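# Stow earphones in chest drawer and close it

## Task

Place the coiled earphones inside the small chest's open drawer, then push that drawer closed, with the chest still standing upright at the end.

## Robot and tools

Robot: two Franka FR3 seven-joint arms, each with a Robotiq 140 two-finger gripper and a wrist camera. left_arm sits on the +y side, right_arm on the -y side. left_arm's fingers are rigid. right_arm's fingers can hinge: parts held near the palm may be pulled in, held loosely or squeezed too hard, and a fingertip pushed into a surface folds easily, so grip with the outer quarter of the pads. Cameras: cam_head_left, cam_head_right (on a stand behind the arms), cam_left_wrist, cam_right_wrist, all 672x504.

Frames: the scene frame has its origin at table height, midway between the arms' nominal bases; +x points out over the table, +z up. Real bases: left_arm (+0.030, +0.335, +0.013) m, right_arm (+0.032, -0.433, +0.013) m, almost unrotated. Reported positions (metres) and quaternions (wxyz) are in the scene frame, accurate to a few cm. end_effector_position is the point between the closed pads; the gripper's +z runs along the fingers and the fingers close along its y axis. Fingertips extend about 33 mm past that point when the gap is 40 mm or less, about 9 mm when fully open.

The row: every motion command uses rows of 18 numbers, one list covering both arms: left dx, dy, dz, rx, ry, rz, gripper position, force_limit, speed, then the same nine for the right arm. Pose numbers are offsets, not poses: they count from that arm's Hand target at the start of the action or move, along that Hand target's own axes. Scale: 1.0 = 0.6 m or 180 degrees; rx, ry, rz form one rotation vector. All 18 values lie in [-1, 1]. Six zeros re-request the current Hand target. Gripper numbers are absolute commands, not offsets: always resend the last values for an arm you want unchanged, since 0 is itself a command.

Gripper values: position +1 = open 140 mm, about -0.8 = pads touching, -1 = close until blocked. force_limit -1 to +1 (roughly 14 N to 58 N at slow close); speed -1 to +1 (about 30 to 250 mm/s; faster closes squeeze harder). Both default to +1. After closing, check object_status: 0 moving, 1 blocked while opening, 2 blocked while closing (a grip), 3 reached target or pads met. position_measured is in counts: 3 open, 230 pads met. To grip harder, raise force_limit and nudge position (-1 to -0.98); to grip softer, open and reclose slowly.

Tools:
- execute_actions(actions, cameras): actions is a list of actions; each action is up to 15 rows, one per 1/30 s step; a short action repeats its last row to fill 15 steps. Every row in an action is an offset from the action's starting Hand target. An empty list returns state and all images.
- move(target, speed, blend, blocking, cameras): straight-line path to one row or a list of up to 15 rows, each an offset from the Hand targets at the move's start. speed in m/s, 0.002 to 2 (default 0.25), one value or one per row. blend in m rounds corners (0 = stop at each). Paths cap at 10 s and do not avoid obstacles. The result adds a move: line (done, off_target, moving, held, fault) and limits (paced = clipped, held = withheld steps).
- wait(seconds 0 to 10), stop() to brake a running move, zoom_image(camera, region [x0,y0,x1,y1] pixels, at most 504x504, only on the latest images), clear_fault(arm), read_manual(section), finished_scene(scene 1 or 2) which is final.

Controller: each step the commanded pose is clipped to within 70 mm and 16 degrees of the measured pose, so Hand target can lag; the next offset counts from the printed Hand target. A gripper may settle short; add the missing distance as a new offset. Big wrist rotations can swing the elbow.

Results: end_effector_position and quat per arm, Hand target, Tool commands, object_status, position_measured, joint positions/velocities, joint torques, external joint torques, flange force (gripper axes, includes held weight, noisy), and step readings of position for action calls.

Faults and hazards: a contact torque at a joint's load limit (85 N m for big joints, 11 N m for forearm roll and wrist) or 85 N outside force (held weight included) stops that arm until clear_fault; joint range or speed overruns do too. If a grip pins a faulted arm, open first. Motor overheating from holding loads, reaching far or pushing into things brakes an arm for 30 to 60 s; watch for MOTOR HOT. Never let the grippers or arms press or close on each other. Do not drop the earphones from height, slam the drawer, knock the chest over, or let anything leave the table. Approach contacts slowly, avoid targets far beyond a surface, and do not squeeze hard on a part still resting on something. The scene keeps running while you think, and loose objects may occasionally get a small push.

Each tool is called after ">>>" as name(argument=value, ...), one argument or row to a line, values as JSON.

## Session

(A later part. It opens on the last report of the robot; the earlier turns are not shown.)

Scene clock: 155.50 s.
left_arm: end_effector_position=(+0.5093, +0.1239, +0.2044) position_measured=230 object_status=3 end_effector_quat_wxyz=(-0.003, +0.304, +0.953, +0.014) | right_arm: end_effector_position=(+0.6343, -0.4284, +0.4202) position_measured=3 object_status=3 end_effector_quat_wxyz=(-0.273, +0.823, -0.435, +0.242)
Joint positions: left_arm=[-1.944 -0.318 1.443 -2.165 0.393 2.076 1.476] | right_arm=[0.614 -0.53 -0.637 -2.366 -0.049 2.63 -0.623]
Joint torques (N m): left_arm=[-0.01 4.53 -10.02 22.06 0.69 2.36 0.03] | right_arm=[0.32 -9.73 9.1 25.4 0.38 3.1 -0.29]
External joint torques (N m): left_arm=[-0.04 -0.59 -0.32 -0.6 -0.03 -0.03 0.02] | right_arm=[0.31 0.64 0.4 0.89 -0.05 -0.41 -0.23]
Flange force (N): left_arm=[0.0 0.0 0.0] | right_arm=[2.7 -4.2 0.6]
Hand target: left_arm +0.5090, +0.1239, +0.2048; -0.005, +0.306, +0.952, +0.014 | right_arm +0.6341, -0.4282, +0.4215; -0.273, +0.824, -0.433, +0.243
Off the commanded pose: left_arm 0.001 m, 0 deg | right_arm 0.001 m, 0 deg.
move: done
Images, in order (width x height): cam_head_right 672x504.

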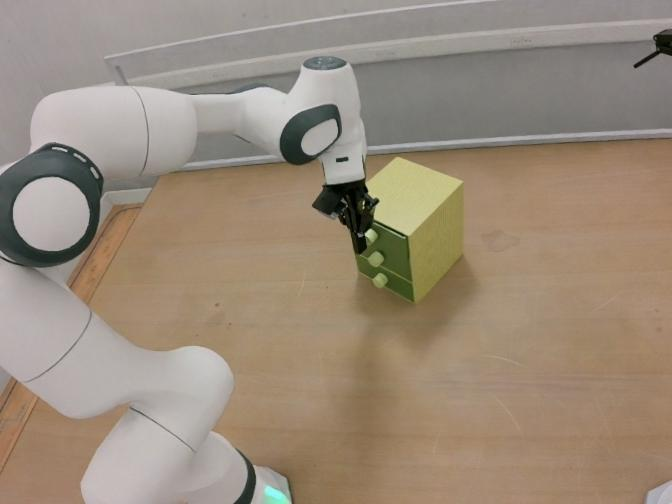

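>>> move(
  target=[-0.013,0,0,0,0,0,-1,-1,-1,0,0,0,0,0,0,1,1,1],
  speed=0.03,
  cameras=["cam_head_right"],
)

>>> zoom_image(
  camera="cam_head_right",
  region=[300, 170, 460, 310],
)

Scene clock: 159.20 s.
left_arm: end_effector_position=(+0.5146, +0.1194, +0.2041) position_measured=230 object_status=3 end_effector_quat_wxyz=(-0.005, +0.305, +0.952, +0.014) | right_arm: end_effector_position=(+0.6343, -0.4284, +0.4202) position_measured=3 object_status=3 end_effector_quat_wxyz=(-0.273, +0.823, -0.435, +0.242)
Joint positions: left_arm=[-2.017 -0.316 1.51 -2.139 0.391 2.069 1.479] | right_arm=[0.614 -0.53 -0.637 -2.366 -0.049 2.63 -0.623]
Joint torques (N m): left_arm=[-0.26 7.17 -9.51 21.98 0.84 2.8 -0.02] | right_arm=[0.32 -9.72 9.08 25.44 0.39 3.1 -0.29]
External joint torques (N m): left_arm=[-0.45 -0.02 0.12 -0.77 0.11 0.41 -0.02] | right_arm=[0.19 0.66 0.25 0.95 -0.03 -0.41 -0.23]
Flange force (N): left_arm=[0.0 0.0 0.0] | right_arm=[3.1 -4.3 0.8]
Hand target: left_arm +0.5154, +0.1194, +0.2047; -0.005, +0.306, +0.952, +0.014 | right_arm +0.6341, -0.4282, +0.4215; -0.273, +0.824, -0.433, +0.243
Off the commanded pose: left_arm 0.001 m, 0 deg | right_arm 0.001 m, 0 deg.
move: done
Images, in order (width x height): cam_head_right 672x504.

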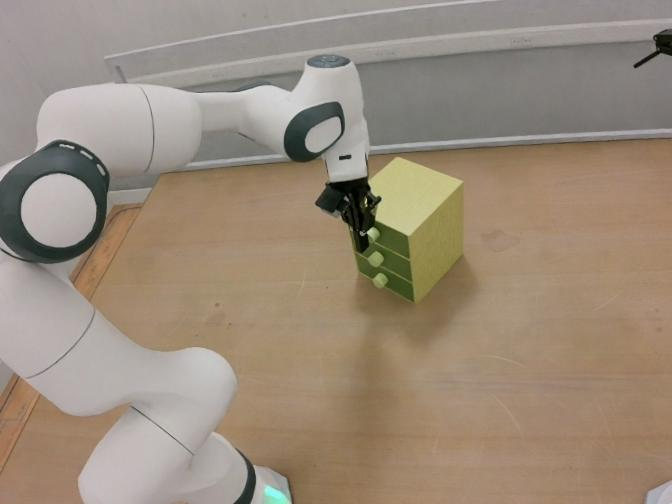

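Scaled by 3.150 from the camera's 672x504 image, which has a finer 960x720 frame.

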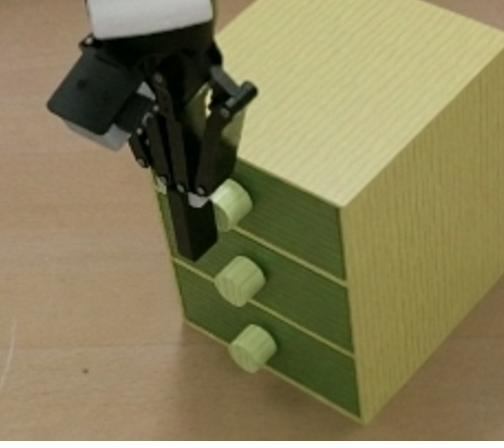

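Looks flush. One small more push, then retreat.

>>> move(
  target=[-0.007,0,0,0,0,0,-1,-1,-1,0,0,0,0,0,0,1,1,1],
  speed=0.03,
)

>>> move(
  target=[0.18,0,-0.05,0,0,0,-1,-1,-1,0,0,0,0,0,0,1,1,1],
  speed=0.15,
  cameras=["cam_head_right","cam_head_left"],
)

>>> zoom_image(
  camera="cam_head_right",
  region=[320, 150, 480, 310],
)

Scene clock: 164.07 s.
left_arm: end_effector_position=(+0.5148, +0.1195, +0.2032) position_measured=230 object_status=3 end_effector_quat_wxyz=(-0.011, +0.305, +0.952, +0.016) | right_arm: end_effector_position=(+0.6343, -0.4284, +0.4202) position_measured=3 object_status=3 end_effector_quat_wxyz=(-0.273, +0.823, -0.435, +0.242)
Joint positions: left_arm=[-2.055 -0.317 1.545 -2.125 0.391 2.054 1.479] | right_arm=[0.614 -0.53 -0.637 -2.366 -0.049 2.63 -0.623]
Joint torques (N m): left_arm=[-0.64 7.4 -9.02 22.15 1.1 4.75 -0.11] | right_arm=[0.37 -9.71 9.1 25.41 0.38 3.1 -0.29]
External joint torques (N m): left_arm=[-0.77 -0.95 0.66 -0.43 0.38 2.42 -0.12] | right_arm=[0.36 0.78 0.41 0.87 -0.05 -0.42 -0.23]
Flange force (N): left_arm=[0.0 0.0 0.0] | right_arm=[2.9 -4.5 1.0]
Hand target: left_arm +0.5188, +0.1169, +0.2046; -0.005, +0.306, +0.952, +0.014 | right_arm +0.6341, -0.4282, +0.4215; -0.273, +0.824, -0.433, +0.243
Off the commanded pose: left_arm 0.005 m, 1 deg | right_arm 0.001 m, 0 deg.
move: off_target (left_arm)

Scene clock: 165.67 s.
left_arm: end_effector_position=(+0.4329, +0.1781, +0.2375) position_measured=230 object_status=3 end_effector_quat_wxyz=(-0.002, +0.310, +0.951, +0.012) | right_arm: end_effector_position=(+0.6343, -0.4284, +0.4202) position_measured=3 object_status=3 end_effector_quat_wxyz=(-0.273, +0.823, -0.435, +0.242)
Joint positions: left_arm=[-1.459 -0.626 0.951 -2.392 0.559 1.925 1.369] | right_arm=[0.614 -0.53 -0.637 -2.366 -0.049 2.63 -0.623]
Joint torques (N m): left_arm=[0.93 0.28 -15.08 20.02 0.55 2.3 -0.25] | right_arm=[0.33 -9.72 9.07 25.41 0.39 3.1 -0.31]
External joint torques (N m): left_arm=[0.81 0.92 -1.16 -1.61 -0.23 -0.11 -0.26] | right_arm=[0.23 0.7 0.27 0.87 -0.04 -0.42 -0.25]
Flange force (N): left_arm=[6.4 -3.1 1.1] | right_arm=[3.1 -4.2 0.9]
Hand target: left_arm +0.4310, +0.1790, +0.2364; -0.005, +0.306, +0.952, +0.014 | right_arm +0.6341, -0.4282, +0.4215; -0.273, +0.824, -0.433, +0.243
Off the commanded pose: left_arm 0.002 m, 1 deg | right_arm 0.001 m, 0 deg.
move: done
Images, in order (width x height): cam_head_left 672x504, cam_head_right 672x504.

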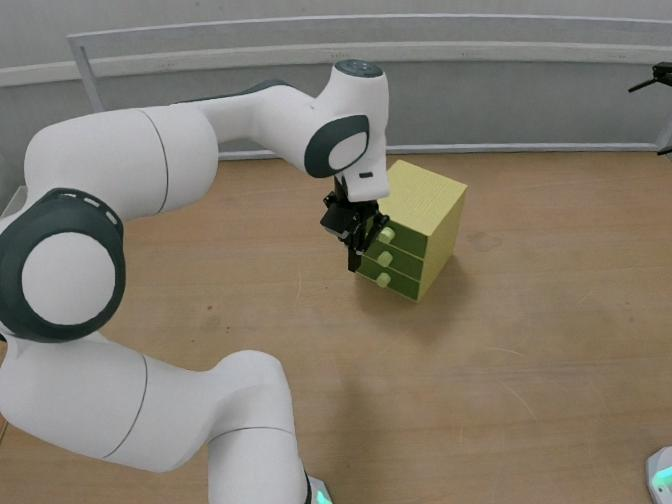

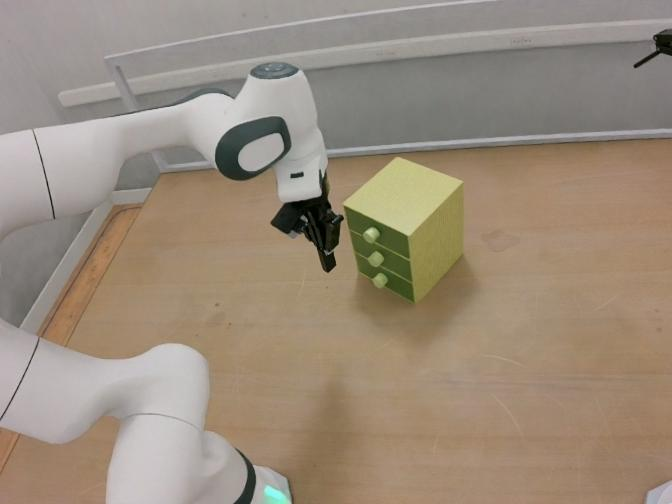

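Scaled by 3.150 from the camera's 672x504 image, which has a finer 960x720 frame.

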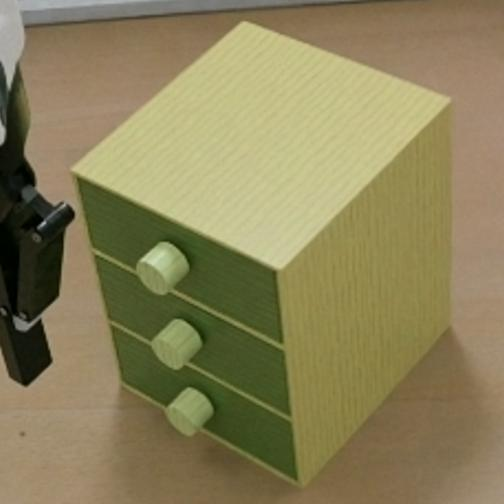

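>>> finished_scene(
  scene=2,
)

The scene is finished: the task was done.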